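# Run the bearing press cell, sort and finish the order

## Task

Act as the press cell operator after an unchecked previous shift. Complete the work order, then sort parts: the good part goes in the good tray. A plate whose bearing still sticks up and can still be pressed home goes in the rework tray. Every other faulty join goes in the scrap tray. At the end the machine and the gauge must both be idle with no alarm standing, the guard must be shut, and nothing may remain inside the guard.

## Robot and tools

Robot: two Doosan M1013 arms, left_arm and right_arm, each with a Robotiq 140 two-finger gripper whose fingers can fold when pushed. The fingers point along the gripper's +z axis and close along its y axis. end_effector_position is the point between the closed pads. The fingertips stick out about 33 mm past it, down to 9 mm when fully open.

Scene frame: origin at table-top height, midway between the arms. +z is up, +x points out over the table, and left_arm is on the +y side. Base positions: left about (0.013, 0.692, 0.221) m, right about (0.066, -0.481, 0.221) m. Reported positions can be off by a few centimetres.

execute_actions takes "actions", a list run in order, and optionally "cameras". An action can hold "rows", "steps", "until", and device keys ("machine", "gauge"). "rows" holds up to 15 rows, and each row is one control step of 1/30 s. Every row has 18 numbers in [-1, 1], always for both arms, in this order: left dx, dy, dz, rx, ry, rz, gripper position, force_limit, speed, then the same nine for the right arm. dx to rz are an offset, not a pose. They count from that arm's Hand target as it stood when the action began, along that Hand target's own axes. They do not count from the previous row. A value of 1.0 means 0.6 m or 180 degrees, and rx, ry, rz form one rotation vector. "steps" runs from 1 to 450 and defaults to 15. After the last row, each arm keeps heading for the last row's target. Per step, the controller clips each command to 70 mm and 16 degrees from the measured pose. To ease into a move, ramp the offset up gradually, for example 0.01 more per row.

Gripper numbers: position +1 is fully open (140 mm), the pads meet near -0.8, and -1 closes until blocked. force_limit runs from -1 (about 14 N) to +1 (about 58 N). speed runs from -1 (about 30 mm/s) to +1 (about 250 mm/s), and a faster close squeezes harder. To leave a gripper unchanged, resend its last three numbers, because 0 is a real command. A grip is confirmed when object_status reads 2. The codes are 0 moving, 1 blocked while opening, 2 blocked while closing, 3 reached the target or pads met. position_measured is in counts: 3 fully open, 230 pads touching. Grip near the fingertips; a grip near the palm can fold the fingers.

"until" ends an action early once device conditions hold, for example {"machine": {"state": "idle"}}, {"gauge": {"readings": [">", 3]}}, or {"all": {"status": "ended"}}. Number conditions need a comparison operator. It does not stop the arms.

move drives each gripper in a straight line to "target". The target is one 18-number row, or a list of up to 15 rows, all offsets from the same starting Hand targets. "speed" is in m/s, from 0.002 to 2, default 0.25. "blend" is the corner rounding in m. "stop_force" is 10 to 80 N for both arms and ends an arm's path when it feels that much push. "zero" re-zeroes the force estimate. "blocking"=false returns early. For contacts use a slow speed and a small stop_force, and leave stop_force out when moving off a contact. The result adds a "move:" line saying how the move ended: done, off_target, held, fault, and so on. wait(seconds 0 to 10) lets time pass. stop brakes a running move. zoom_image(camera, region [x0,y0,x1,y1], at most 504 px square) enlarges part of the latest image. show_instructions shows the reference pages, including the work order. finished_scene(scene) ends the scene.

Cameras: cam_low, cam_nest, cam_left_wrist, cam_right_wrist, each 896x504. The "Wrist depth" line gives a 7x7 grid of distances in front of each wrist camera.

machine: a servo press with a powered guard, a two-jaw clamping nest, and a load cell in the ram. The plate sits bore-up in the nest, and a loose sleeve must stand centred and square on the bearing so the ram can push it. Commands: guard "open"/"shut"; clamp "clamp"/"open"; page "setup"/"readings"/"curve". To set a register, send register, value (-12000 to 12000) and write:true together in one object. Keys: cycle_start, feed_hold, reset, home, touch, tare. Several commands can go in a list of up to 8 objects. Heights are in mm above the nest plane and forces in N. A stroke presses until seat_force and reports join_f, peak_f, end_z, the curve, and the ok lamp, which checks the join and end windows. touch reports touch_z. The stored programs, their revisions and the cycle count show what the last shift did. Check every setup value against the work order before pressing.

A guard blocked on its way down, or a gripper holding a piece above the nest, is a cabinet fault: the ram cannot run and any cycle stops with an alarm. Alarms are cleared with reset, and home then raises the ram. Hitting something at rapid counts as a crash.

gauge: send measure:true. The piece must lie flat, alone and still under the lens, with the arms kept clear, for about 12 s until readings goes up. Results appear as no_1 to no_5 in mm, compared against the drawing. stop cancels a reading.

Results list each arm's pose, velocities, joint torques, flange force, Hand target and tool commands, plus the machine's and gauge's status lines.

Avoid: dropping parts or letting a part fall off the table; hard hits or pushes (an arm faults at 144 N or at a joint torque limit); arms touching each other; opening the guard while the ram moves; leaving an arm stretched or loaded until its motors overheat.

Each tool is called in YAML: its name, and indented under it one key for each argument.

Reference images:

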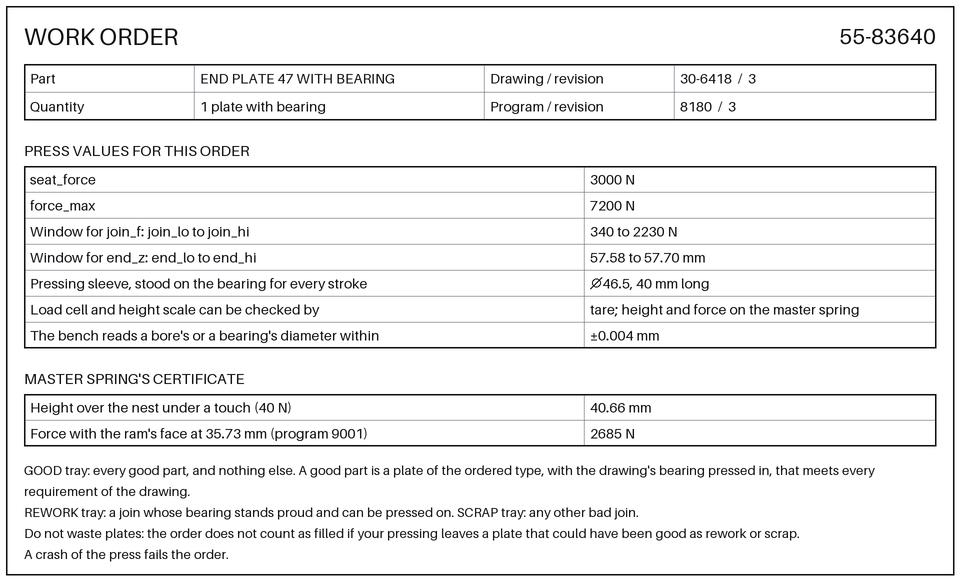

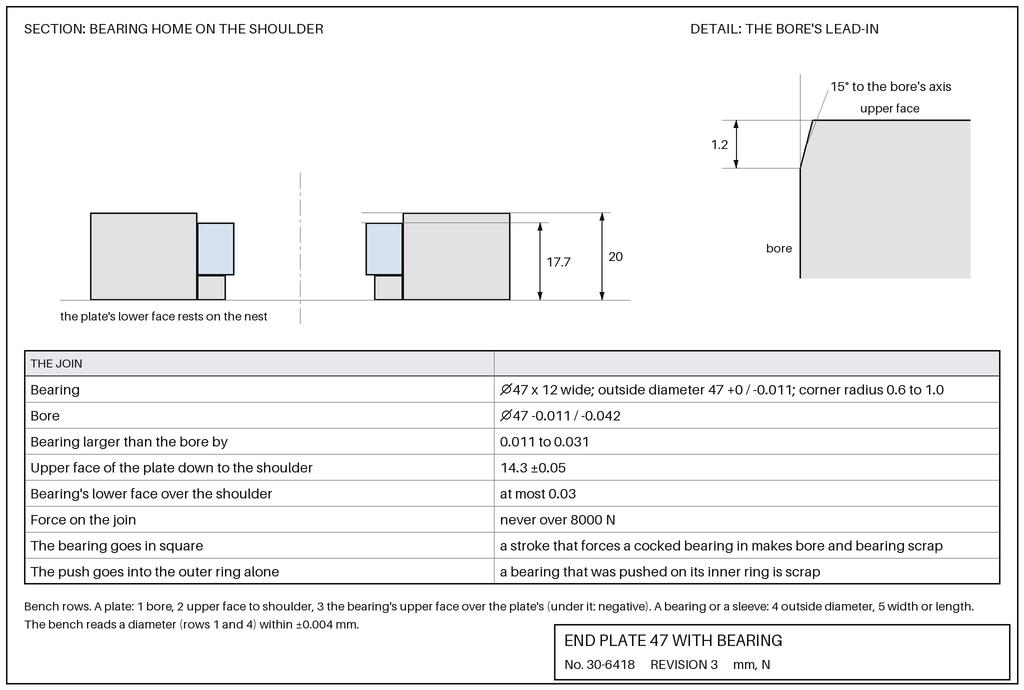

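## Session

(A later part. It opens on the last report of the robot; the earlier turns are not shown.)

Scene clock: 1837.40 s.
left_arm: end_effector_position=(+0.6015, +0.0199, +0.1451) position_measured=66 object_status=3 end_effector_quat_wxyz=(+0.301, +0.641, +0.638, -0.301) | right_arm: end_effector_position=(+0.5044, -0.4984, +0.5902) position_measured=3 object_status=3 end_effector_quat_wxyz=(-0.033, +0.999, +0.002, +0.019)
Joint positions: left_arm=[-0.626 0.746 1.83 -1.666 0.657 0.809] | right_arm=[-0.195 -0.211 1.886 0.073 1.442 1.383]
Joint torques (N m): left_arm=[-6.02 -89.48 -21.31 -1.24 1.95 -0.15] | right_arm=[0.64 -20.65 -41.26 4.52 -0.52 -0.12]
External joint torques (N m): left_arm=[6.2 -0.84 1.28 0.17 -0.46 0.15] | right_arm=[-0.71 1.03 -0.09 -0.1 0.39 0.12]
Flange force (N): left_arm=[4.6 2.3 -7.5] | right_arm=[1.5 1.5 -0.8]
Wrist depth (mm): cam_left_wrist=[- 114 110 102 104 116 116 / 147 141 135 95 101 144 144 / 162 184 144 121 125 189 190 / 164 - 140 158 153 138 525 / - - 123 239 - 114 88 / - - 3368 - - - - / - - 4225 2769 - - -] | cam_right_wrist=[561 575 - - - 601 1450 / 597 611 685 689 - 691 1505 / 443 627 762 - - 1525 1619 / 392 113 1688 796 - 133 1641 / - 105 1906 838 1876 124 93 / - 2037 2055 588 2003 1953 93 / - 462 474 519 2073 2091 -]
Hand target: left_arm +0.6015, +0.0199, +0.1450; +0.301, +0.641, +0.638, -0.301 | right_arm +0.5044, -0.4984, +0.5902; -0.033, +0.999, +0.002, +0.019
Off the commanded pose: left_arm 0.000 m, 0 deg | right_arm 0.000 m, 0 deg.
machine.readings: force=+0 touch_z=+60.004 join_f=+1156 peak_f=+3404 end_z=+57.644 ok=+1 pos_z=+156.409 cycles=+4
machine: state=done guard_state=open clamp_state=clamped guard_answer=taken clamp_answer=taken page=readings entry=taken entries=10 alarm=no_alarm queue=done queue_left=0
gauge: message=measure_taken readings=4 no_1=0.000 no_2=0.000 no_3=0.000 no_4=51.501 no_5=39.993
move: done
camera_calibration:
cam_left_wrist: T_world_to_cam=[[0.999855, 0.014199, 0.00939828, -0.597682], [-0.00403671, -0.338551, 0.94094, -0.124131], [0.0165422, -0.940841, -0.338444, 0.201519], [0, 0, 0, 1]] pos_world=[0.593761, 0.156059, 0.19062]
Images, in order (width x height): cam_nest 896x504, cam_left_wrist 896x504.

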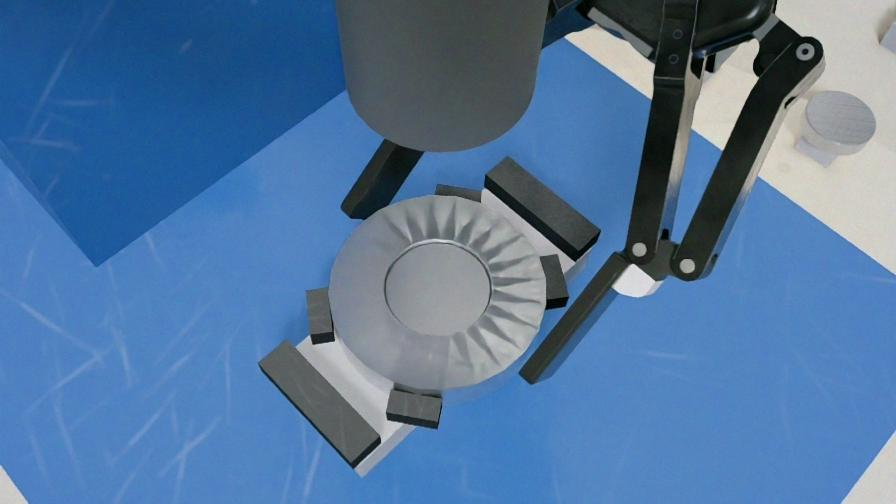

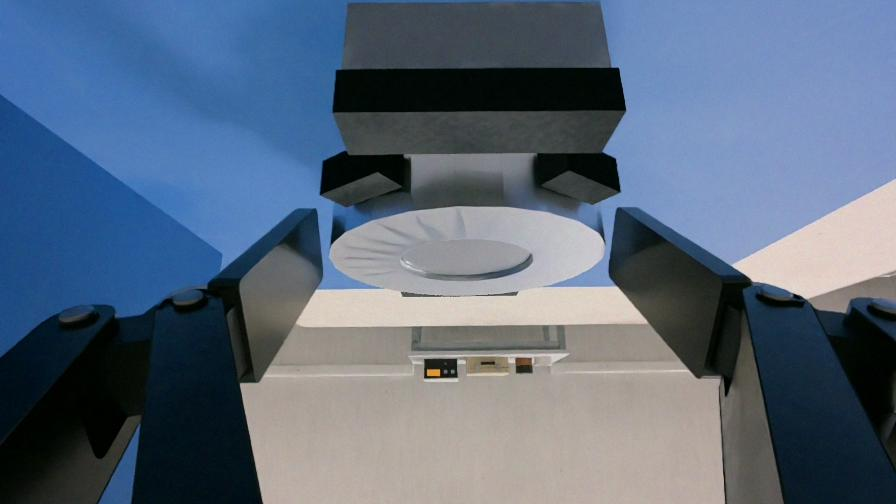

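Bearing seated. Open clamp, grip, take to gauge.

execute_actions:
  actions:
    - {"machine":{"clamp":"open"},"rows":[[0.0025,0,0.0021,0,0,0,0.5,-0.3,0,0,0,0,0,0,0,1,1,1]],"steps":70}
    - {"rows":[[0,0,0,0,0,0,-1,-0.3,-1,0,0,0,0,0,0,1,1,1]],"steps":75}

move:
  target:
    - [-0.046,0,-0.0386,0,0,0,-1,-0.3,-1,0,0,0,0,0,0,1,1,1]
    - [0.1147,0,-0.2301,0,0,0,-1,-0.3,-1,0,0,0,0,0,0,1,1,1]
  speed: [0.06,0.12]
  blend: [0.005,0]
  cameras: ["cam_left_wrist","cam_nest"]

Scene clock: 1851.67 s.
left_arm: end_effector_position=(+0.6015, +0.0198, +0.1431) position_measured=84 object_status=2 end_effector_quat_wxyz=(+0.301, +0.641, +0.638, -0.301) | right_arm: end_effector_position=(+0.5044, -0.4984, +0.5902) position_measured=3 object_status=3 end_effector_quat_wxyz=(-0.033, +0.999, +0.002, +0.019)
Joint positions: left_arm=[-0.626 0.749 1.83 -1.669 0.657 0.813] | right_arm=[-0.195 -0.211 1.886 0.073 1.442 1.383]
Joint torques (N m): left_arm=[-8.78 -84.58 -20.88 -1.25 0.85 -0.16] | right_arm=[0.9 -20.55 -41.36 4.52 -0.52 -0.09]
External joint torques (N m): left_arm=[9.06 -5.99 0.89 0.17 0.65 0.16] | right_arm=[-0.97 0.82 -0.14 -0.08 0.39 0.09]
External joint torques at the end of the 1st action: left_arm=[5.6 0.66 0.57 0.12 -0.47 0.24] | right_arm=[-0.87 0.87 0.21 -0.11 0.39 0.11]
Flange force (N): left_arm=[3.0 2.1 -16.7] | right_arm=[1.1 2.2 -0.9]
Flange force at the end of the 1st action (N): left_arm=[5.0 3.9 -4.2] | right_arm=[0.7 1.9 -0.3]
Wrist depth (mm): cam_left_wrist=[111 112 104 103 105 114 113 / 144 138 105 92 106 141 141 / - 180 155 124 123 185 186 / - - 139 153 150 228 558 / - - 124 1026 - 99 87 / - - - 3368 - - - / - - 2832 2351 - - -] | cam_right_wrist=[559 579 721 635 - 649 1407 / 627 - - - - 1630 1525 / 471 615 - 746 723 1764 1597 / 407 122 818 - 760 132 1641 / - 105 1953 - 1876 123 93 / - 2188 2073 597 1986 1969 93 / - 462 479 521 2020 2110 -]
Hand target: left_arm +0.6015, +0.0198, +0.1431; +0.301, +0.641, +0.638, -0.301 | right_arm +0.5044, -0.4984, +0.5902; -0.033, +0.999, +0.002, +0.019
Off the commanded pose: left_arm 0.000 m, 0 deg | right_arm 0.000 m, 0 deg.
machine.readings: force=+0 touch_z=+60.004 join_f=+1156 peak_f=+3404 end_z=+57.644 ok=+1 pos_z=+156.409 cycles=+4
machine: state=idle guard_state=open clamp_state=open guard_answer=taken clamp_answer=taken page=readings entry=taken entries=10 alarm=no_alarm queue=done queue_left=0
gauge: message=measure_taken readings=4 no_1=0.000 no_2=0.000 no_3=0.000 no_4=51.501 no_5=39.993

Scene clock: 1853.93 s.
left_arm: end_effector_position=(+0.6019, +0.1699, +0.1781) position_measured=84 object_status=2 end_effector_quat_wxyz=(+0.301, +0.641, +0.638, -0.301) | right_arm: end_effector_position=(+0.5044, -0.4984, +0.5902) position_measured=3 object_status=3 end_effector_quat_wxyz=(-0.033, +0.999, +0.002, +0.019)
Joint positions: left_arm=[-0.44 0.632 1.986 -1.551 0.754 0.867] | right_arm=[-0.195 -0.211 1.886 0.073 1.442 1.383]
Joint torques (N m): left_arm=[-4.48 -82.71 -20.3 -1.5 2.8 -0.3] | right_arm=[0.58 -20.48 -41.34 4.51 -0.52 -0.09]
External joint torques (N m): left_arm=[4.58 3.54 2.07 0.63 -1.23 0.3] | right_arm=[-0.59 0.77 0.01 -0.09 0.4 0.09]
Flange force (N): left_arm=[8.2 2.4 -1.8] | right_arm=[0.9 1.3 -0.7]
Wrist depth (mm): cam_left_wrist=[157 157 157 157 158 158 158 / 191 192 194 194 195 196 196 / - 232 237 124 228 257 433 / - - 139 152 150 125 2898 / - - 125 1026 1065 102 87 / - - - 3462 - - - / - - - - - - -] | cam_right_wrist=[582 - 673 671 - - 1415 / 331 - - - 689 - 1505 / 432 609 - - - 1738 1545 / 396 113 1555 - 812 132 1664 / - 105 1921 - 1861 116 93 / - 2188 2110 604 1953 1969 93 / - 460 476 514 2129 1986 -]
Hand target: left_arm +0.6019, +0.1701, +0.1781; +0.301, +0.641, +0.638, -0.301 | right_arm +0.5044, -0.4984, +0.5902; -0.033, +0.999, +0.002, +0.019
Off the commanded pose: left_arm 0.000 m, 0 deg | right_arm 0.000 m, 0 deg.
machine.readings: force=+0 touch_z=+60.004 join_f=+1156 peak_f=+3404 end_z=+57.644 ok=+1 pos_z=+156.409 cycles=+4
machine: state=idle guard_state=open clamp_state=open guard_answer=taken clamp_answer=taken page=readings entry=taken entries=10 alarm=no_alarm queue=done queue_left=0
gauge: message=measure_taken readings=4 no_1=0.000 no_2=0.000 no_3=0.000 no_4=51.501 no_5=39.993
move: done
camera_calibration:
cam_left_wrist: T_world_to_cam=[[0.999855, 0.014199, 0.00939828, -0.600422], [-0.00403671, -0.338551, 0.94094, -0.104398], [0.0165422, -0.940841, -0.338444, 0.353808], [0, 0, 0, 1]] pos_world=[0.594061, 0.306059, 0.22362]
Images, in order (width x height): cam_nest 896x504, cam_left_wrist 896x504.

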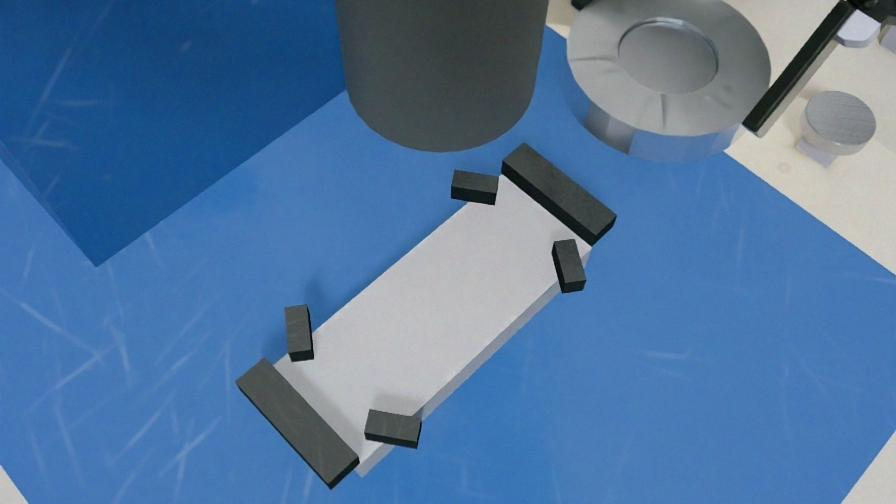

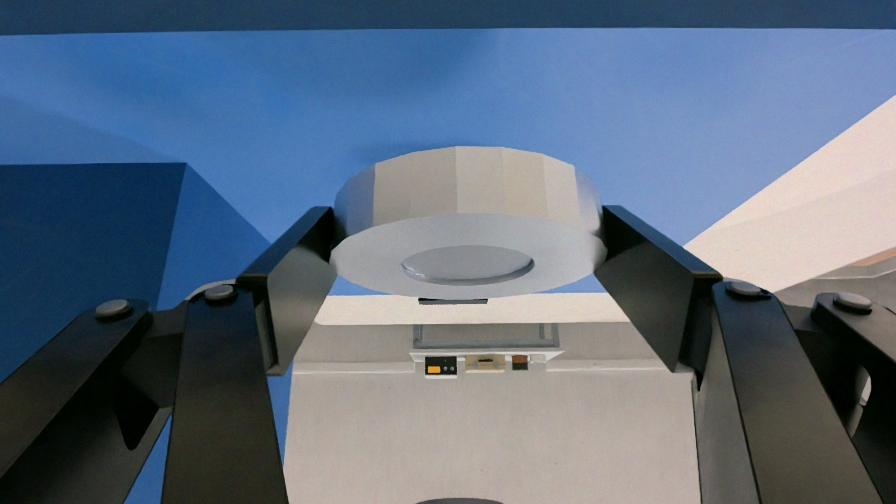

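move:
  target:
    - [0.0982,0.005,-0.3243,0,0,0,-1,-0.3,-1,0,0,0,0,0,0,1,1,1]
    - [0.3203,0.08,-0.6668,0,0,0,-1,-0.3,-1,0,0,0,0,0,0,1,1,1]
    - [0.3203,0.08,-0.6668,-0.383,0,-0.3215,-1,-0.3,-1,0,0,0,0,0,0,1,1,1]
  speed: [0.2,0.25,0.3]
  blend: [0.03,0.03,0]

move:
  target:
    - [0.0212,0.2508,0.3377,0,0,0,-1,-0.3,-1,0,0,0,0,0,0,1,1,1]
    - [0.0317,0.2508,0.5533,0,0,0,-1,-0.3,-1,0,0,0,0,0,0,1,1,1]
  speed: [0.2,0.08]
  blend: [0.02,0]

move:
  target: [0.0255,0,0.0214,0,0,0,-1,-0.3,-1,0,0,0,0,0,0,1,1,1]
  speed: 0.012
  stop_force: 10

execute_actions:
  actions:
    - {"rows":[[0,0,0,0,0,0,0.5,-0.3,-1,0,0,0,0,0,0,1,1,1]],"steps":60}

move:
  target:
    - [0,0,-0.2,0,0,0,0.5,-0.3,0,0,0,0,0,0,0,1,1,1]
    - [0.06,-0.25,-0.53,0,0,0,0.5,-0.3,0,0,0,0,0,0,0,1,1,1]
  speed: 0.25
  blend: [0.02,0]

execute_actions:
  actions:
    - {"gauge":{"measure":true},"machine":{"guard":"shut"},"steps":420,"until":{"gauge":{"readings":["=",5]}}}

Scene clock: 1874.43 s.
left_arm: end_effector_position=(+0.6510, +0.6007, +0.2853) position_measured=84 object_status=2 end_effector_quat_wxyz=(+0.424, +0.000, +0.906, -0.004) end_effector_velocity=(-0.001, +0.001, +0.000) end_effector_angular_velocity=(+0.000, +0.000, +0.003) | right_arm: end_effector_position=(+0.5044, -0.4984, +0.5902) position_measured=3 object_status=3 end_effector_quat_wxyz=(-0.033, +0.999, +0.002, +0.019)
Joint positions: left_arm=[-0.279 0.184 2.436 -3.776 0.403 1.956] | right_arm=[-0.195 -0.211 1.886 0.073 1.442 1.383]
Joint velocities: left_arm=[0 -0.001 0.001 -0.005 0.002 0.002] | right_arm=[within noise]
Joint torques (N m): left_arm=[-5.49 -47.18 -27.67 -1.2 3.4 -0.1] | right_arm=[0.61 -20.69 -41.26 4.49 -0.52 -0.12]
External joint torques (N m): left_arm=[5.64 3.37 2.56 -0.23 -1.48 0.1] | right_arm=[-0.71 1.29 0.23 -0.1 0.41 0.11]
Flange force (N): left_arm=[0.0 0.0 0.0] | right_arm=[1.5 1.6 -0.2]
Wrist depth (mm): cam_left_wrist=[417 - 368 419 420 424 416 / 519 486 - 498 497 479 1917 / - - - 124 131 2709 2351 / 3155 3155 133 152 150 2932 3116 / - - 125 3665 - 102 87 / - - - - 592 - - / - - - 3323 - - -] | cam_right_wrist=[585 578 666 646 - 637 1432 / 624 625 - 701 - 683 1545 / 468 608 739 748 - 1441 1586 / 408 122 793 780 - 132 1664 / - 105 1921 - 1876 123 93 / - 2129 2073 600 1969 1891 93 / - 456 475 515 2020 2055 -]
Hand target: left_arm +0.6510, +0.6006, +0.2853; +0.424, +0.000, +0.906, -0.004 | right_arm +0.5044, -0.4984, +0.5902; -0.033, +0.999, +0.002, +0.019
Off the commanded pose: left_arm 0.000 m, 0 deg | right_arm 0.000 m, 0 deg.
machine.readings: force=+0 touch_z=+60.004 join_f=+1156 peak_f=+3404 end_z=+57.644 ok=+1 pos_z=+156.409 cycles=+4
machine: state=idle guard_state=open clamp_state=open guard_answer=taken clamp_answer=taken page=readings entry=taken entries=10 alarm=no_alarm queue=done queue_left=0
gauge: message=measure_taken readings=4 no_1=0.000 no_2=0.000 no_3=0.000 no_4=51.501 no_5=39.993
move: done

Scene clock: 1877.77 s.
left_arm: end_effector_position=(+0.8941, +0.7488, +0.0571) position_measured=84 object_status=2 end_effector_quat_wxyz=(+0.424, +0.000, +0.906, -0.004) | right_arm: end_effector_position=(+0.5044, -0.4984, +0.5902) position_measured=3 object_status=3 end_effector_quat_wxyz=(-0.033, +0.999, +0.002, +0.019)
Joint positions: left_arm=[0.076 0.812 2.005 -3.072 0.552 1.533] | right_arm=[-0.195 -0.211 1.886 0.073 1.442 1.383]
Joint torques (N m): left_arm=[-5.39 -95.82 -18.22 -1.52 3.62 -0.25] | right_arm=[0.58 -20.73 -41.24 4.51 -0.52 -0.08]
External joint torques (N m): left_arm=[5.58 5.67 3.1 0.12 -1.56 0.25] | right_arm=[-0.54 1.01 -0.04 -0.09 0.4 0.08]
Flange force (N): left_arm=[5.6 8.8 3.2] | right_arm=[1.4 1.2 -0.7]
Wrist depth (mm): cam_left_wrist=[130 130 122 122 122 122 - / 154 161 122 123 123 120 122 / 225 212 144 124 143 148 116 / 276 279 138 152 150 139 111 / - - 124 346 353 102 87 / - - - 329 - - - / - - - 318 322 - -] | cam_right_wrist=[586 572 691 - - - 1415 / 335 614 691 - 723 - 1525 / 449 - 736 - 736 - 1545 / 409 122 785 - 721 132 1641 / - 105 1921 832 1790 123 93 / - 2003 2037 606 1906 1906 93 / - 460 475 522 2148 2168 -]
Hand target: left_arm +0.8942, +0.7488, +0.0570; +0.424, +0.000, +0.906, -0.004 | right_arm +0.5044, -0.4984, +0.5902; -0.033, +0.999, +0.002, +0.019
Off the commanded pose: left_arm 0.000 m, 0 deg | right_arm 0.000 m, 0 deg.
machine.readings: force=+0 touch_z=+60.004 join_f=+1156 peak_f=+3404 end_z=+57.644 ok=+1 pos_z=+156.409 cycles=+4
machine: state=idle guard_state=open clamp_state=open guard_answer=taken clamp_answer=taken page=readings entry=taken entries=10 alarm=no_alarm queue=done queue_left=0
gauge: message=measure_taken readings=4 no_1=0.000 no_2=0.000 no_3=0.000 no_4=51.501 no_5=39.993
move: done

Scene clock: 1879.50 s.
left_arm: end_effector_position=(+0.8943, +0.7488, +0.0484) position_measured=84 object_status=2 end_effector_quat_wxyz=(+0.424, +0.000, +0.906, -0.004) | right_arm: end_effector_position=(+0.5044, -0.4984, +0.5902) position_measured=3 object_status=3 end_effector_quat_wxyz=(-0.033, +0.999, +0.002, +0.019)
Joint positions: left_arm=[0.076 0.827 2.002 -3.073 0.564 1.535] | right_arm=[-0.195 -0.211 1.886 0.073 1.442 1.383]
Joint torques (N m): left_arm=[-6.01 -85.28 -14.98 -1.44 1.27 -0.58] | right_arm=[0.44 -20.76 -41.19 4.49 -0.54 -0.11]
External joint torques (N m): left_arm=[6.14 -5.76 0.08 0.08 0.82 0.58] | right_arm=[-0.5 1.12 -0.13 -0.07 0.42 0.11]
Flange force (N): left_arm=[-3.4 8.9 -9.3] | right_arm=[1.7 1.1 -0.8]
Wrist depth (mm): cam_left_wrist=[119 120 120 120 120 120 119 / 147 148 117 117 117 117 122 / 193 193 143 124 130 138 116 / 279 257 139 152 150 138 111 / - - 110 348 350 105 87 / - - - 335 3195 - - / - - - 318 318 - -] | cam_right_wrist=[591 603 675 600 651 644 1432 / 630 612 - - - 1231 1477 / 490 579 823 - - 1688 1555 / 412 122 790 772 772 132 1653 / - 105 1921 - 1846 124 93 / - 2148 2110 592 1921 1921 93 / - 461 475 515 2073 2168 -]
Hand target: left_arm +0.8943, +0.7488, +0.0484; +0.424, +0.000, +0.906, -0.004 (not the last commanded pose) | right_arm +0.5044, -0.4984, +0.5902; -0.033, +0.999, +0.002, +0.019
Off the commanded pose: left_arm 0.011 m, 0 deg | right_arm 0.000 m, 0 deg.
machine.readings: force=+0 touch_z=+60.004 join_f=+1156 peak_f=+3404 end_z=+57.644 ok=+1 pos_z=+156.409 cycles=+4
machine: state=idle guard_state=open clamp_state=open guard_answer=taken clamp_answer=taken page=readings entry=taken entries=10 alarm=no_alarm queue=done queue_left=0
gauge: message=measure_taken readings=4 no_1=0.000 no_2=0.000 no_3=0.000 no_4=51.501 no_5=39.993
move: contact (left_arm)

Scene clock: 1881.70 s.
left_arm: end_effector_position=(+0.8943, +0.7487, +0.0484) position_measured=66 object_status=3 end_effector_quat_wxyz=(+0.424, +0.000, +0.906, -0.004) | right_arm: end_effector_position=(+0.5044, -0.4984, +0.5902) position_measured=3 object_status=3 end_effector_quat_wxyz=(-0.033, +0.999, +0.002, +0.019)
Joint positions: left_arm=[0.076 0.827 2.002 -3.073 0.564 1.535] | right_arm=[-0.195 -0.211 1.886 0.073 1.442 1.383]
Joint torques (N m): left_arm=[-5.66 -91.36 -15.24 -1.44 2.55 -0.21] | right_arm=[0.8 -20.61 -41.23 4.51 -0.5 -0.08]
External joint torques (N m): left_arm=[5.65 0.46 0.53 0.09 -0.49 0.22] | right_arm=[-0.79 0.85 -0.09 -0.08 0.38 0.07]
Flange force (N): left_arm=[0.2 9.0 -0.4] | right_arm=[1.1 1.8 -0.8]
Wrist depth (mm): cam_left_wrist=[119 119 120 120 120 119 119 / 147 148 117 117 117 117 122 / 192 193 135 123 129 143 - / 278 257 141 153 147 134 110 / - - 140 348 - 114 88 / - - - 335 3894 - - / - - - 319 319 - -] | cam_right_wrist=[588 - 673 - - 651 1424 / 624 635 727 - - 677 1459 / 488 634 687 727 734 1505 1653 / 409 122 790 757 772 132 1664 / - 105 1937 - 1777 123 93 / - 2020 2073 606 1953 1876 93 / - 457 475 517 2129 2091 -]
Hand target: left_arm +0.8943, +0.7488, +0.0484; +0.424, +0.000, +0.906, -0.004 | right_arm +0.5044, -0.4984, +0.5902; -0.033, +0.999, +0.002, +0.019
Off the commanded pose: left_arm 0.000 m, 0 deg | right_arm 0.000 m, 0 deg.
machine.readings: force=+0 touch_z=+60.004 join_f=+1156 peak_f=+3404 end_z=+57.644 ok=+1 pos_z=+156.409 cycles=+4
machine: state=idle guard_state=open clamp_state=open guard_answer=taken clamp_answer=taken page=readings entry=taken entries=10 alarm=no_alarm queue=done queue_left=0
gauge: message=measure_taken readings=4 no_1=0.000 no_2=0.000 no_3=0.000 no_4=51.501 no_5=39.993

Scene clock: 1883.93 s.
left_arm: end_effector_position=(+0.6266, +0.6008, +0.2254) position_measured=66 object_status=3 end_effector_quat_wxyz=(+0.424, +0.000, +0.906, -0.004) | right_arm: end_effector_position=(+0.5044, -0.4984, +0.5902) position_measured=3 object_status=3 end_effector_quat_wxyz=(-0.033, +0.999, +0.002, +0.019)
Joint positions: left_arm=[-0.3 0.3 2.505 -3.622 0.565 1.762] | right_arm=[-0.195 -0.211 1.886 0.073 1.442 1.383]
Joint torques (N m): left_arm=[-5.68 -48.96 -18.21 -1.15 2.51 -0.13] | right_arm=[0.78 -20.84 -41.34 4.5 -0.49 -0.09]
External joint torques (N m): left_arm=[5.79 0.73 0.44 0.09 -0.47 0.13] | right_arm=[-0.87 1.08 -0.12 -0.07 0.37 0.09]
Flange force (N): left_arm=[-3.1 15.1 4.6] | right_arm=[1.5 2.0 -0.8]
Wrist depth (mm): cam_left_wrist=[325 346 342 318 318 329 341 / 443 423 367 428 431 427 447 / 553 - 506 - 470 - 2420 / 796 681 141 6079 147 2898 3116 / - - 124 - - 114 87 / - - 3665 3776 - - - / - - 4020 3894 558 - -] | cam_right_wrist=[585 601 - 687 - - 1407 / 609 - - - - - 1468 / 502 585 - - 741 1576 1619 / 350 113 1751 - - 132 1641 / - 105 1921 - 1906 123 93 / - 1969 2003 608 1921 1891 93 / - 453 477 515 2188 2073 -]
Hand target: left_arm +0.6266, +0.6008, +0.2254; +0.424, +0.000, +0.906, -0.004 | right_arm +0.5044, -0.4984, +0.5902; -0.033, +0.999, +0.002, +0.019
Off the commanded pose: left_arm 0.000 m, 0 deg | right_arm 0.000 m, 0 deg.
machine.readings: force=+0 touch_z=+60.004 join_f=+1156 peak_f=+3404 end_z=+57.644 ok=+1 pos_z=+156.409 cycles=+4
machine: state=idle guard_state=open clamp_state=open guard_answer=taken clamp_answer=taken page=readings entry=taken entries=10 alarm=no_alarm queue=done queue_left=0
gauge: message=measure_taken readings=4 no_1=0.000 no_2=0.000 no_3=0.000 no_4=51.501 no_5=39.993
move: done

Scene clock: 1896.13 s.
left_arm: end_effector_position=(+0.6266, +0.6008, +0.2254) position_measured=66 object_status=3 end_effector_quat_wxyz=(+0.424, +0.000, +0.906, -0.004) | right_arm: end_effector_position=(+0.5044, -0.4984, +0.5902) position_measured=3 object_status=3 end_effector_quat_wxyz=(-0.033, +0.999, +0.002, +0.019)
Joint positions: left_arm=[-0.3 0.3 2.505 -3.623 0.565 1.762] | right_arm=[-0.195 -0.211 1.886 0.073 1.442 1.383]
Joint torques (N m): left_arm=[-5.42 -48.97 -18.29 -1.17 2.55 -0.25] | right_arm=[0.84 -20.49 -41.28 4.5 -0.56 -0.11]
External joint torques (N m): left_arm=[5.53 0.74 0.51 0.11 -0.51 0.26] | right_arm=[-0.8 0.8 0.02 -0.08 0.44 0.1]
Flange force (N): left_arm=[-3.2 14.4 4.2] | right_arm=[0.9 1.7 -0.7]
Wrist depth (mm): cam_left_wrist=[342 - 341 313 318 338 343 / 442 419 368 425 437 - 444 / 539 513 511 544 463 509 2308 / - - 142 807 163 2801 3280 / - - 124 4985 - 114 88 / - - 3195 - - - - / - - 3003 3323 - - -] | cam_right_wrist=[595 579 - 677 653 - 1468 / 640 594 - - 685 681 1535 / 500 625 770 - - 1525 1630 / 429 122 790 - 734 132 1630 / - 105 1937 - 1818 124 93 / - 2037 2073 606 1953 1906 93 / - 462 478 516 2110 2020 -]
Hand target: left_arm +0.6266, +0.6008, +0.2254; +0.424, +0.000, +0.906, -0.004 | right_arm +0.5044, -0.4984, +0.5902; -0.033, +0.999, +0.002, +0.019
Tool commands: left_gripper/position=+0.5 left_gripper/force_limit=-0.3 left_gripper/speed=+0.0 right_gripper/position=+1.0 right_gripper/force_limit=+1.0 right_gripper/speed=+1.0
Off the commanded pose: left_arm 0.000 m, 0 deg | right_arm 0.000 m, 0 deg.
machine.readings: force=+0 touch_z=+60.004 join_f=+1156 peak_f=+3404 end_z=+57.644 ok=+1 pos_z=+156.409 cycles=+4
machine: state=idle guard_state=shut clamp_state=open guard_answer=taken clamp_answer=taken page=readings entry=taken entries=10 alarm=no_alarm queue=done queue_left=0
gauge: message=measure_taken readings=5 no_1=0.000 no_2=0.000 no_3=-2.303 no_4=0.000 no_5=0.000

move:
  target:
    - [-0.06,0.25,0.33,0,0,0,0.5,-0.3,0,0,0,0,0,0,0,1,1,1]
    - [-0.06,0.25,0.53,0,0,0,0.5,-0.3,0,0,0,0,0,0,0,1,1,1]
  speed: [0.25,0.1]
  blend: [0.02,0]

execute_actions:
  actions:
    - {"rows":[[0,0,0,0,0,0,-1,-0.3,-1,0,0,0,0,0,0,1,1,1]],"steps":75}

move:
  target:
    - [-0.17,0,-0.14,0,0,0,-1,-0.3,-1,0,0,0,0,0,0,1,1,1]
    - [0.17,-0.223,-0.535,0,0,0,-1,-0.3,-1,0,0,0,0,0,0,1,1,1]
  speed: [0.12,0.25]
  blend: [0.02,0]
  cameras: ["cam_left_wrist"]

Scene clock: 1907.60 s.
left_arm: end_effector_position=(+0.8942, +0.7488, +0.0484) position_measured=66 object_status=3 end_effector_quat_wxyz=(+0.424, +0.000, +0.906, -0.004) | right_arm: end_effector_position=(+0.5044, -0.4984, +0.5902) position_measured=3 object_status=3 end_effector_quat_wxyz=(-0.033, +0.999, +0.002, +0.019)
Joint positions: left_arm=[0.076 0.827 2.002 -3.073 0.564 1.535] | right_arm=[-0.195 -0.211 1.886 0.073 1.442 1.383]
Joint torques (N m): left_arm=[-5.47 -90.61 -15.2 -1.47 2.52 -0.23] | right_arm=[0.82 -20.46 -41.24 4.5 -0.51 -0.11]
External joint torques (N m): left_arm=[5.56 -0.4 0.3 0.1 -0.44 0.23] | right_arm=[-0.96 0.85 -0.09 -0.08 0.39 0.11]
Flange force (N): left_arm=[-0.7 8.8 -1.3] | right_arm=[1.0 2.1 -0.8]
Wrist depth (mm): cam_left_wrist=[119 120 120 120 120 119 119 / 147 148 117 117 117 117 122 / 192 193 142 123 129 134 116 / 277 256 141 153 147 134 111 / - - 435 348 - 114 88 / - - 3003 329 347 - - / - - - 319 311 - -] | cam_right_wrist=[627 - - - - - 1407 / 634 563 - - - 681 1535 / 516 575 762 - 743 718 1565 / 450 122 793 798 775 132 1653 / - 105 1986 - 1891 123 93 / - 2037 2055 594 1986 1969 93 / - 459 478 514 2110 2020 -]
Hand target: left_arm +0.8943, +0.7488, +0.0484; +0.424, +0.000, +0.906, -0.004 | right_arm +0.5044, -0.4984, +0.5902; -0.033, +0.999, +0.002, +0.019
Off the commanded pose: left_arm 0.000 m, 0 deg | right_arm 0.000 m, 0 deg.
machine.readings: force=+0 touch_z=+60.004 join_f=+1156 peak_f=+3404 end_z=+57.644 ok=+1 pos_z=+156.409 cycles=+4
machine: state=idle guard_state=shut clamp_state=open guard_answer=taken clamp_answer=taken page=readings entry=taken entries=10 alarm=no_alarm queue=done queue_left=0
gauge: message=measure_taken readings=5 no_1=0.000 no_2=0.000 no_3=-2.303 no_4=0.000 no_5=0.000
move: done

Scene clock: 1910.30 s.
left_arm: end_effector_position=(+0.8943, +0.7488, +0.0484) position_measured=84 object_status=2 end_effector_quat_wxyz=(+0.424, +0.000, +0.906, -0.004) | right_arm: end_effector_position=(+0.5044, -0.4984, +0.5902) position_measured=3 object_status=3 end_effector_quat_wxyz=(-0.033, +0.999, +0.002, +0.019)
Joint positions: left_arm=[0.076 0.827 2.002 -3.073 0.564 1.535] | right_arm=[-0.195 -0.211 1.886 0.073 1.442 1.383]
Joint torques (N m): left_arm=[-7.71 -82.55 -16.11 -1.16 1 -0.39] | right_arm=[0.93 -20.42 -41.35 4.48 -0.51 -0.05]
External joint torques (N m): left_arm=[7.59 -8.34 1.36 -0.2 1.08 0.39] | right_arm=[-0.9 0.78 0.23 -0.07 0.39 0.04]
Flange force (N): left_arm=[-4.1 10.3 -15.6] | right_arm=[0.5 2.1 -0.3]
Wrist depth (mm): cam_left_wrist=[119 119 120 120 120 120 119 / 148 148 117 117 117 117 122 / 192 193 143 124 130 135 114 / 279 257 139 154 150 115 111 / - - 125 348 355 105 87 / - - 5418 334 343 - - / - - - 318 316 - -] | cam_right_wrist=[579 608 - 679 - - 1450 / - - - - 691 - 1441 / 504 560 - - - 1486 1597 / 432 122 770 809 - 132 1653 / - 98 1891 - 1861 123 93 / - 2168 1953 608 1937 1953 93 / - 459 478 516 2037 2037 -]
Hand target: left_arm +0.8943, +0.7488, +0.0484; +0.424, +0.000, +0.906, -0.004 | right_arm +0.5044, -0.4984, +0.5902; -0.033, +0.999, +0.002, +0.019
Off the commanded pose: left_arm 0.000 m, 0 deg | right_arm 0.000 m, 0 deg.
machine.readings: force=+0 touch_z=+60.004 join_f=+1156 peak_f=+3404 end_z=+57.644 ok=+1 pos_z=+156.409 cycles=+4
machine: state=idle guard_state=shut clamp_state=open guard_answer=taken clamp_answer=taken page=readings entry=taken entries=10 alarm=no_alarm queue=done queue_left=0
gauge: message=measure_taken readings=5 no_1=0.000 no_2=0.000 no_3=-2.303 no_4=0.000 no_5=0.000

Scene clock: 1913.40 s.
left_arm: end_effector_position=(+0.5821, +0.6168, +0.1765) position_measured=84 object_status=2 end_effector_quat_wxyz=(+0.424, +0.000, +0.906, -0.004) | right_arm: end_effector_position=(+0.5044, -0.4984, +0.5902) position_measured=3 object_status=3 end_effector_quat_wxyz=(-0.033, +0.999, +0.002, +0.019)
Joint positions: left_arm=[-0.299 0.406 2.6 -3.513 0.748 1.626] | right_arm=[-0.195 -0.211 1.886 0.073 1.442 1.383]
Joint torques (N m): left_arm=[-4.57 -52.91 -11.07 -0.4 3.67 -0.22] | right_arm=[0.45 -20.65 -41.36 4.5 -0.52 -0.13]
External joint torques (N m): left_arm=[4.77 3.07 1.73 -0.09 -1.59 0.22] | right_arm=[-0.57 1.04 0.03 -0.09 0.4 0.12]
Flange force (N): left_arm=[0.0 13.8 6.8] | right_arm=[1.4 1.2 -0.5]
Wrist depth (mm): cam_left_wrist=[280 262 279 279 280 281 292 / 346 347 367 334 324 346 348 / 454 439 374 124 138 430 2245 / - 737 139 154 150 3040 3237 / - - 125 204 - 102 87 / - - - - - - - / - - - - - - -] | cam_right_wrist=[579 597 - 677 - - 1415 / - 604 741 - - - 1576 / 624 579 746 - 736 1545 1586 / 407 122 790 750 - 132 1630 / - 105 1986 790 1861 123 93 / - 2129 2110 600 1969 1969 93 / - 462 475 518 2003 2110 -]
Hand target: left_arm +0.5820, +0.6168, +0.1765; +0.424, +0.000, +0.906, -0.004 | right_arm +0.5044, -0.4984, +0.5902; -0.033, +0.999, +0.002, +0.019
Off the commanded pose: left_arm 0.000 m, 0 deg | right_arm 0.000 m, 0 deg.
machine.readings: force=+0 touch_z=+60.004 join_f=+1156 peak_f=+3404 end_z=+57.644 ok=+1 pos_z=+156.409 cycles=+4
machine: state=idle guard_state=shut clamp_state=open guard_answer=taken clamp_answer=taken page=readings entry=taken entries=10 alarm=no_alarm queue=done queue_left=0
gauge: message=measure_taken readings=5 no_1=0.000 no_2=0.000 no_3=-2.303 no_4=0.000 no_5=0.000
move: done
camera_calibration:
cam_left_wrist: T_world_to_cam=[[-0.0142653, 0.999898, -0.000288413, -0.602979], [0.342058, 0.00515109, 0.939665, -0.364894], [0.93957, 0.0133059, -0.342097, -0.351044], [0, 0, 0, 1]] pos_world=[0.446044, 0.609468, 0.222613]
Images, in order (width x height): cam_left_wrist 896x504.

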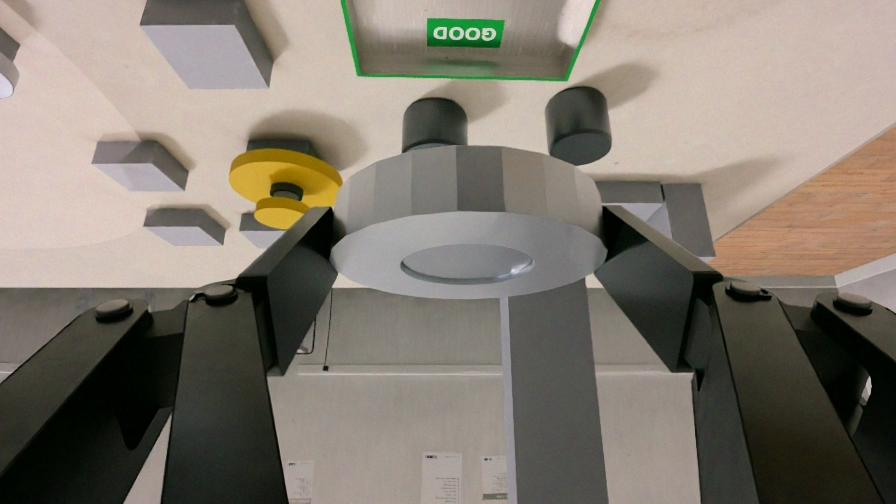

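move:
  target: [0.155,0.0067,0.1432,0,0,0,-1,-0.3,-1,0,0,0,0,0,0,1,1,1]
  speed: 0.1
  cameras: ["cam_left_wrist"]

move:
  target: [0.0447,0,0.0375,0,0,0,-1,-0.3,-1,0,0,0,0,0,0,1,1,1]
  speed: 0.012
  stop_force: 10

execute_actions:
  actions:
    - {"rows":[[0,0,0,0,0,0,0.45,-0.3,-1,0,0,0,0,0,0,1,1,1]],"steps":60}
  cameras: ["cam_left_wrist"]

Scene clock: 1921.33 s.
left_arm: end_effector_position=(+0.5885, +0.6199, +0.0501) position_measured=84 object_status=2 end_effector_quat_wxyz=(+0.424, +0.000, +0.906, -0.004) | right_arm: end_effector_position=(+0.5044, -0.4984, +0.5902) position_measured=3 object_status=3 end_effector_quat_wxyz=(-0.033, +0.999, +0.002, +0.019)
Joint positions: left_arm=[-0.283 0.789 2.557 -3.413 1.072 1.491] | right_arm=[-0.195 -0.211 1.886 0.073 1.442 1.383]
Joint torques (N m): left_arm=[-5.39 -72.64 4.62 0.46 3.74 -0.23] | right_arm=[0.78 -20.37 -41.28 4.5 -0.5 -0.13]
External joint torques (N m): left_arm=[5.6 4.53 0.87 0.25 -1.68 0.23] | right_arm=[-0.76 0.73 -0.03 -0.08 0.38 0.12]
Flange force (N): left_arm=[3.3 17.0 9.4] | right_arm=[0.9 1.6 -0.7]
Wrist depth (mm): cam_left_wrist=[121 118 119 119 119 118 126 / 150 150 147 147 147 140 150 / 196 197 171 124 171 197 197 / 201 228 139 154 150 242 285 / - - 124 290 387 102 87 / - - 4373 3155 - - - / - - 2865 - 596 - -] | cam_right_wrist=[586 586 664 - - - 1424 / 637 - 743 - - 695 1496 / 500 - - - - 1700 1597 / 426 122 2209 - - 132 1700 / - 105 1937 - 1832 123 93 / - - 2020 614 1986 1986 93 / - 461 477 513 2091 2110 -]
Hand target: left_arm +0.5885, +0.6199, +0.0501; +0.424, +0.000, +0.906, -0.004 | right_arm +0.5044, -0.4984, +0.5902; -0.033, +0.999, +0.002, +0.019
Off the commanded pose: left_arm 0.000 m, 0 deg | right_arm 0.000 m, 0 deg.
machine.readings: force=+0 touch_z=+60.004 join_f=+1156 peak_f=+3404 end_z=+57.644 ok=+1 pos_z=+156.409 cycles=+4
machine: state=idle guard_state=shut clamp_state=open guard_answer=taken clamp_answer=taken page=readings entry=taken entries=10 alarm=no_alarm queue=done queue_left=0
gauge: message=measure_taken readings=5 no_1=0.000 no_2=0.000 no_3=-2.303 no_4=0.000 no_5=0.000
move: done
camera_calibration:
cam_left_wrist: T_world_to_cam=[[-0.0142653, 0.999898, -0.000288413, -0.606024], [0.342058, 0.00515109, 0.939665, -0.248326], [0.93957, 0.0133059, -0.342097, -0.400339], [0, 0, 0, 1]] pos_world=[0.452444, 0.612568, 0.0962135]
Images, in order (width x height): cam_left_wrist 896x504.

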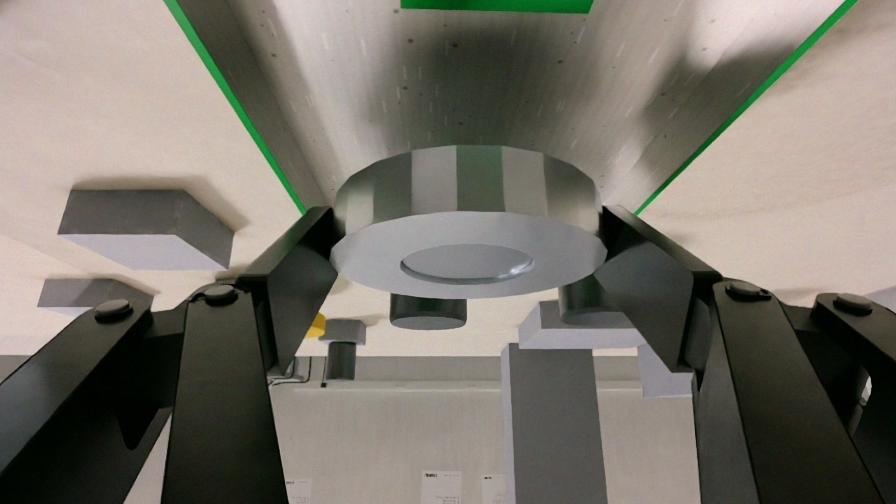

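Scene clock: 1924.20 s.
left_arm: end_effector_position=(+0.5886, +0.6198, +0.0259) position_measured=84 object_status=2 end_effector_quat_wxyz=(+0.424, +0.000, +0.906, -0.004) | right_arm: end_effector_position=(+0.5044, -0.4984, +0.5902) position_measured=3 object_status=3 end_effector_quat_wxyz=(-0.033, +0.999, +0.002, +0.019)
Joint positions: left_arm=[-0.284 0.858 2.542 -3.406 1.123 1.475] | right_arm=[-0.195 -0.211 1.886 0.073 1.442 1.383]
Joint torques (N m): left_arm=[-6.19 -62.82 8.19 1.56 -1.55 -0.65] | right_arm=[0.62 -20.54 -41.34 4.52 -0.5 -0.14]
External joint torques (N m): left_arm=[6.27 -7.86 -0.71 -0.68 3.62 0.66] | right_arm=[-0.57 0.61 -0.18 -0.08 0.37 0.13]
Flange force (N): left_arm=[-14.5 17.8 -5.5] | right_arm=[0.9 1.1 -0.9]
Wrist depth (mm): cam_left_wrist=[- - - - - 71 - / 118 104 109 109 109 109 94 / 147 139 137 124 129 127 148 / 195 194 139 153 150 167 214 / - 87 230 275 262 99 88 / - - 1917 - 623 - - / - - 3195 - 586 - -] | cam_right_wrist=[600 595 - - 689 669 1415 / 644 - - 644 675 - 1525 / 521 - - - 721 1641 1576 / 412 113 1777 - - 133 1641 / - 105 1891 - 1921 123 93 / - 2073 2209 594 1953 1937 93 / - 457 476 515 2294 2129 -]
Hand target: left_arm +0.5886, +0.6198, +0.0259; +0.424, +0.000, +0.906, -0.004 (not the last commanded pose) | right_arm +0.5044, -0.4984, +0.5902; -0.033, +0.999, +0.002, +0.019
Off the commanded pose: left_arm 0.011 m, 0 deg | right_arm 0.000 m, 0 deg.
machine.readings: force=+0 touch_z=+60.004 join_f=+1156 peak_f=+3404 end_z=+57.644 ok=+1 pos_z=+156.409 cycles=+4
machine: state=idle guard_state=shut clamp_state=open guard_answer=taken clamp_answer=taken page=readings entry=taken entries=10 alarm=no_alarm queue=done queue_left=0
gauge: message=measure_taken readings=5 no_1=0.000 no_2=0.000 no_3=-2.303 no_4=0.000 no_5=0.000
move: contact (left_arm)

Scene clock: 1926.40 s.
left_arm: end_effector_position=(+0.5886, +0.6198, +0.0259) position_measured=72 object_status=3 end_effector_quat_wxyz=(+0.424, +0.000, +0.906, -0.004) | right_arm: end_effector_position=(+0.5044, -0.4984, +0.5902) position_measured=3 object_status=3 end_effector_quat_wxyz=(-0.033, +0.999, +0.002, +0.019)
Joint positions: left_arm=[-0.284 0.858 2.542 -3.406 1.123 1.475] | right_arm=[-0.195 -0.211 1.886 0.073 1.442 1.383]
Joint torques (N m): left_arm=[-5.49 -71.33 7.16 0.7 2.52 -0.23] | right_arm=[0.76 -20.63 -41.26 4.48 -0.5 -0.08]
External joint torques (N m): left_arm=[5.85 0.7 0.54 0.18 -0.46 0.24] | right_arm=[-0.78 0.8 -0.17 -0.04 0.38 0.08]
Flange force (N): left_arm=[-3.2 17.6 4.5] | right_arm=[1.1 1.8 -0.9]
Wrist depth (mm): cam_left_wrist=[- - - - - 71 - / 118 104 109 109 109 109 95 / 147 139 136 123 128 127 147 / 195 195 141 153 159 138 195 / - - 232 274 265 100 87 / - - 462 - 486 - - / - - - 2308 - - -] | cam_right_wrist=[589 589 656 - - - 1398 / 632 625 - - 689 699 1468 / 508 630 - - - 1937 1597 / - 122 2037 - - 132 1630 / - 105 1969 807 1891 123 93 / - 2037 2020 588 1953 1953 93 / - 459 472 514 2168 2110 -]
Hand target: left_arm +0.5886, +0.6198, +0.0259; +0.424, +0.000, +0.906, -0.004 | right_arm +0.5044, -0.4984, +0.5902; -0.033, +0.999, +0.002, +0.019
Off the commanded pose: left_arm 0.000 m, 0 deg | right_arm 0.000 m, 0 deg.
machine.readings: force=+0 touch_z=+60.004 join_f=+1156 peak_f=+3404 end_z=+57.644 ok=+1 pos_z=+156.409 cycles=+4
machine: state=idle guard_state=shut clamp_state=open guard_answer=taken clamp_answer=taken page=readings entry=taken entries=10 alarm=no_alarm queue=done queue_left=0
gauge: message=measure_taken readings=5 no_1=0.000 no_2=0.000 no_3=-2.303 no_4=0.000 no_5=0.000
camera_calibration:
cam_left_wrist: T_world_to_cam=[[-0.0142654, 0.999898, -0.000294196, -0.605827], [0.341673, 0.0051511, 0.939805, -0.225395], [0.939711, 0.0133061, -0.341712, -0.408929], [0, 0, 0, 1]] pos_world=[0.452644, 0.612368, 0.0719138]
Images, in order (width x height): cam_left_wrist 896x504.

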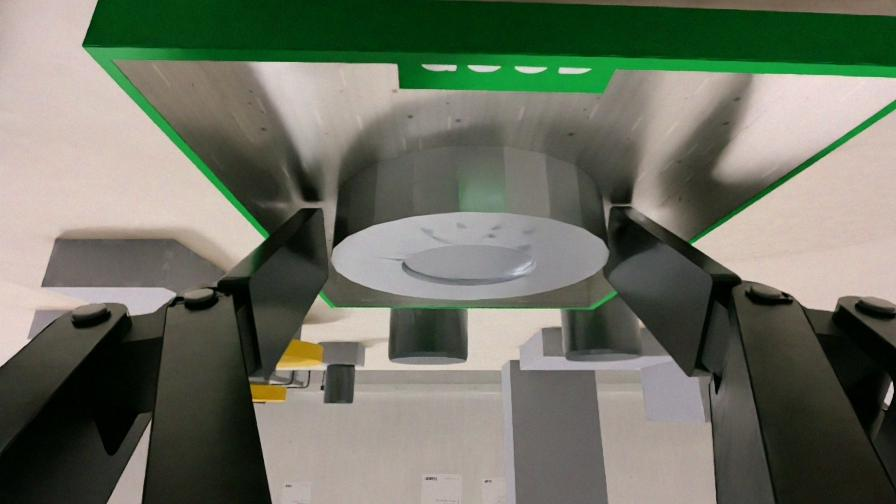

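move:
  target: [-0.12,0,-0.18,0,0,0,0.45,-0.3,-1,0,0,0,0,0,0,1,1,1]
  speed: 0.12
  cameras: ["cam_left_wrist","cam_nest"]

Scene clock: 1931.37 s.
left_arm: end_effector_position=(+0.5518, +0.6207, +0.1503) position_measured=72 object_status=3 end_effector_quat_wxyz=(+0.424, +0.000, +0.906, -0.004) | right_arm: end_effector_position=(+0.5044, -0.4984, +0.5902) position_measured=3 object_status=3 end_effector_quat_wxyz=(-0.033, +0.999, +0.002, +0.019)
Joint positions: left_arm=[-0.32 0.485 2.655 -3.491 0.874 1.563] | right_arm=[-0.195 -0.211 1.886 0.073 1.442 1.383]
Joint torques (N m): left_arm=[-5.54 -52.07 -3.94 -0.21 2.76 -0.27] | right_arm=[0.63 -20.31 -41.24 4.47 -0.5 -0.08]
External joint torques (N m): left_arm=[5.67 0.52 0.26 0.18 -0.68 0.27] | right_arm=[-0.64 0.54 -0.09 -0.04 0.38 0.08]
Flange force (N): left_arm=[-5.6 18.7 5.5] | right_arm=[0.7 1.4 -0.8]
Wrist depth (mm): cam_left_wrist=[247 248 240 224 236 249 248 / 307 280 299 274 304 306 311 / - 393 - 359 359 411 2329 / - 537 135 - 474 130 3195 / - - 2010 - - 100 86 / - - 3511 2967 - - - / - - 2967 3003 - - -] | cam_right_wrist=[567 586 - - - - 1432 / 637 586 691 693 - 1358 1545 / 509 584 - - 739 1545 1576 / 430 122 823 - 780 132 1688 / - 105 2037 - 1846 123 93 / - 2091 2073 603 2003 1953 93 / - 459 474 518 2091 2055 -]
Hand target: left_arm +0.5517, +0.6207, +0.1504; +0.424, +0.000, +0.906, -0.004 | right_arm +0.5044, -0.4984, +0.5902; -0.033, +0.999, +0.002, +0.019
Off the commanded pose: left_arm 0.000 m, 0 deg | right_arm 0.000 m, 0 deg.
machine.readings: force=+0 touch_z=+60.004 join_f=+1156 peak_f=+3404 end_z=+57.644 ok=+1 pos_z=+156.409 cycles=+4
machine: state=idle guard_state=shut clamp_state=open guard_answer=taken clamp_answer=taken page=readings entry=taken entries=10 alarm=no_alarm queue=done queue_left=0
gauge: message=measure_taken readings=5 no_1=0.000 no_2=0.000 no_3=-2.303 no_4=0.000 no_5=0.000
move: done
camera_calibration:
cam_left_wrist: T_world_to_cam=[[-0.0142654, 0.999898, -0.000294196, -0.607317], [0.341673, 0.0051511, 0.939805, -0.329704], [0.939711, 0.0133061, -0.341712, -0.331758], [0, 0, 0, 1]] pos_world=[0.415744, 0.613368, 0.196314]
Images, in order (width x height): cam_nest 896x504, cam_left_wrist 896x504.

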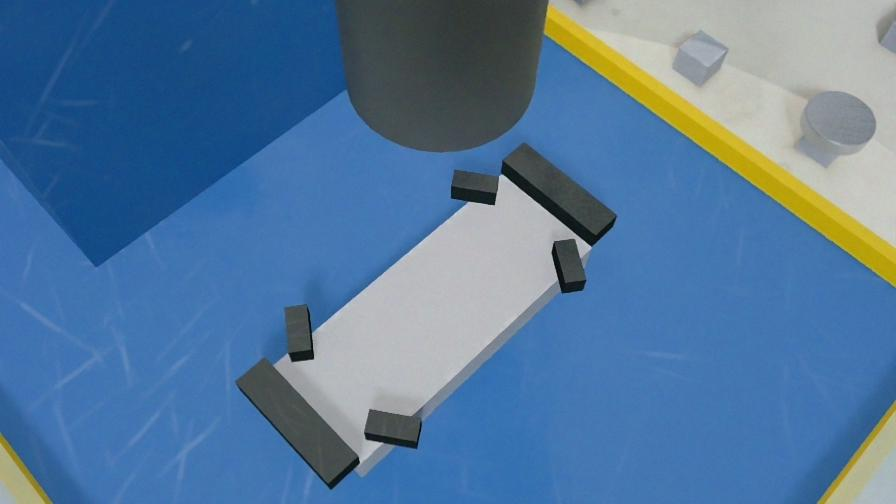

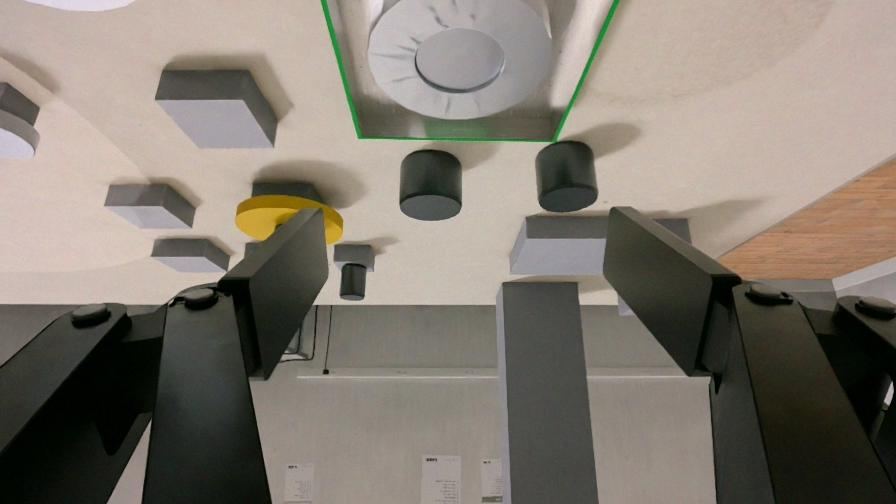

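finished_scene:
  scene: 1

The scene is finished: the task was done.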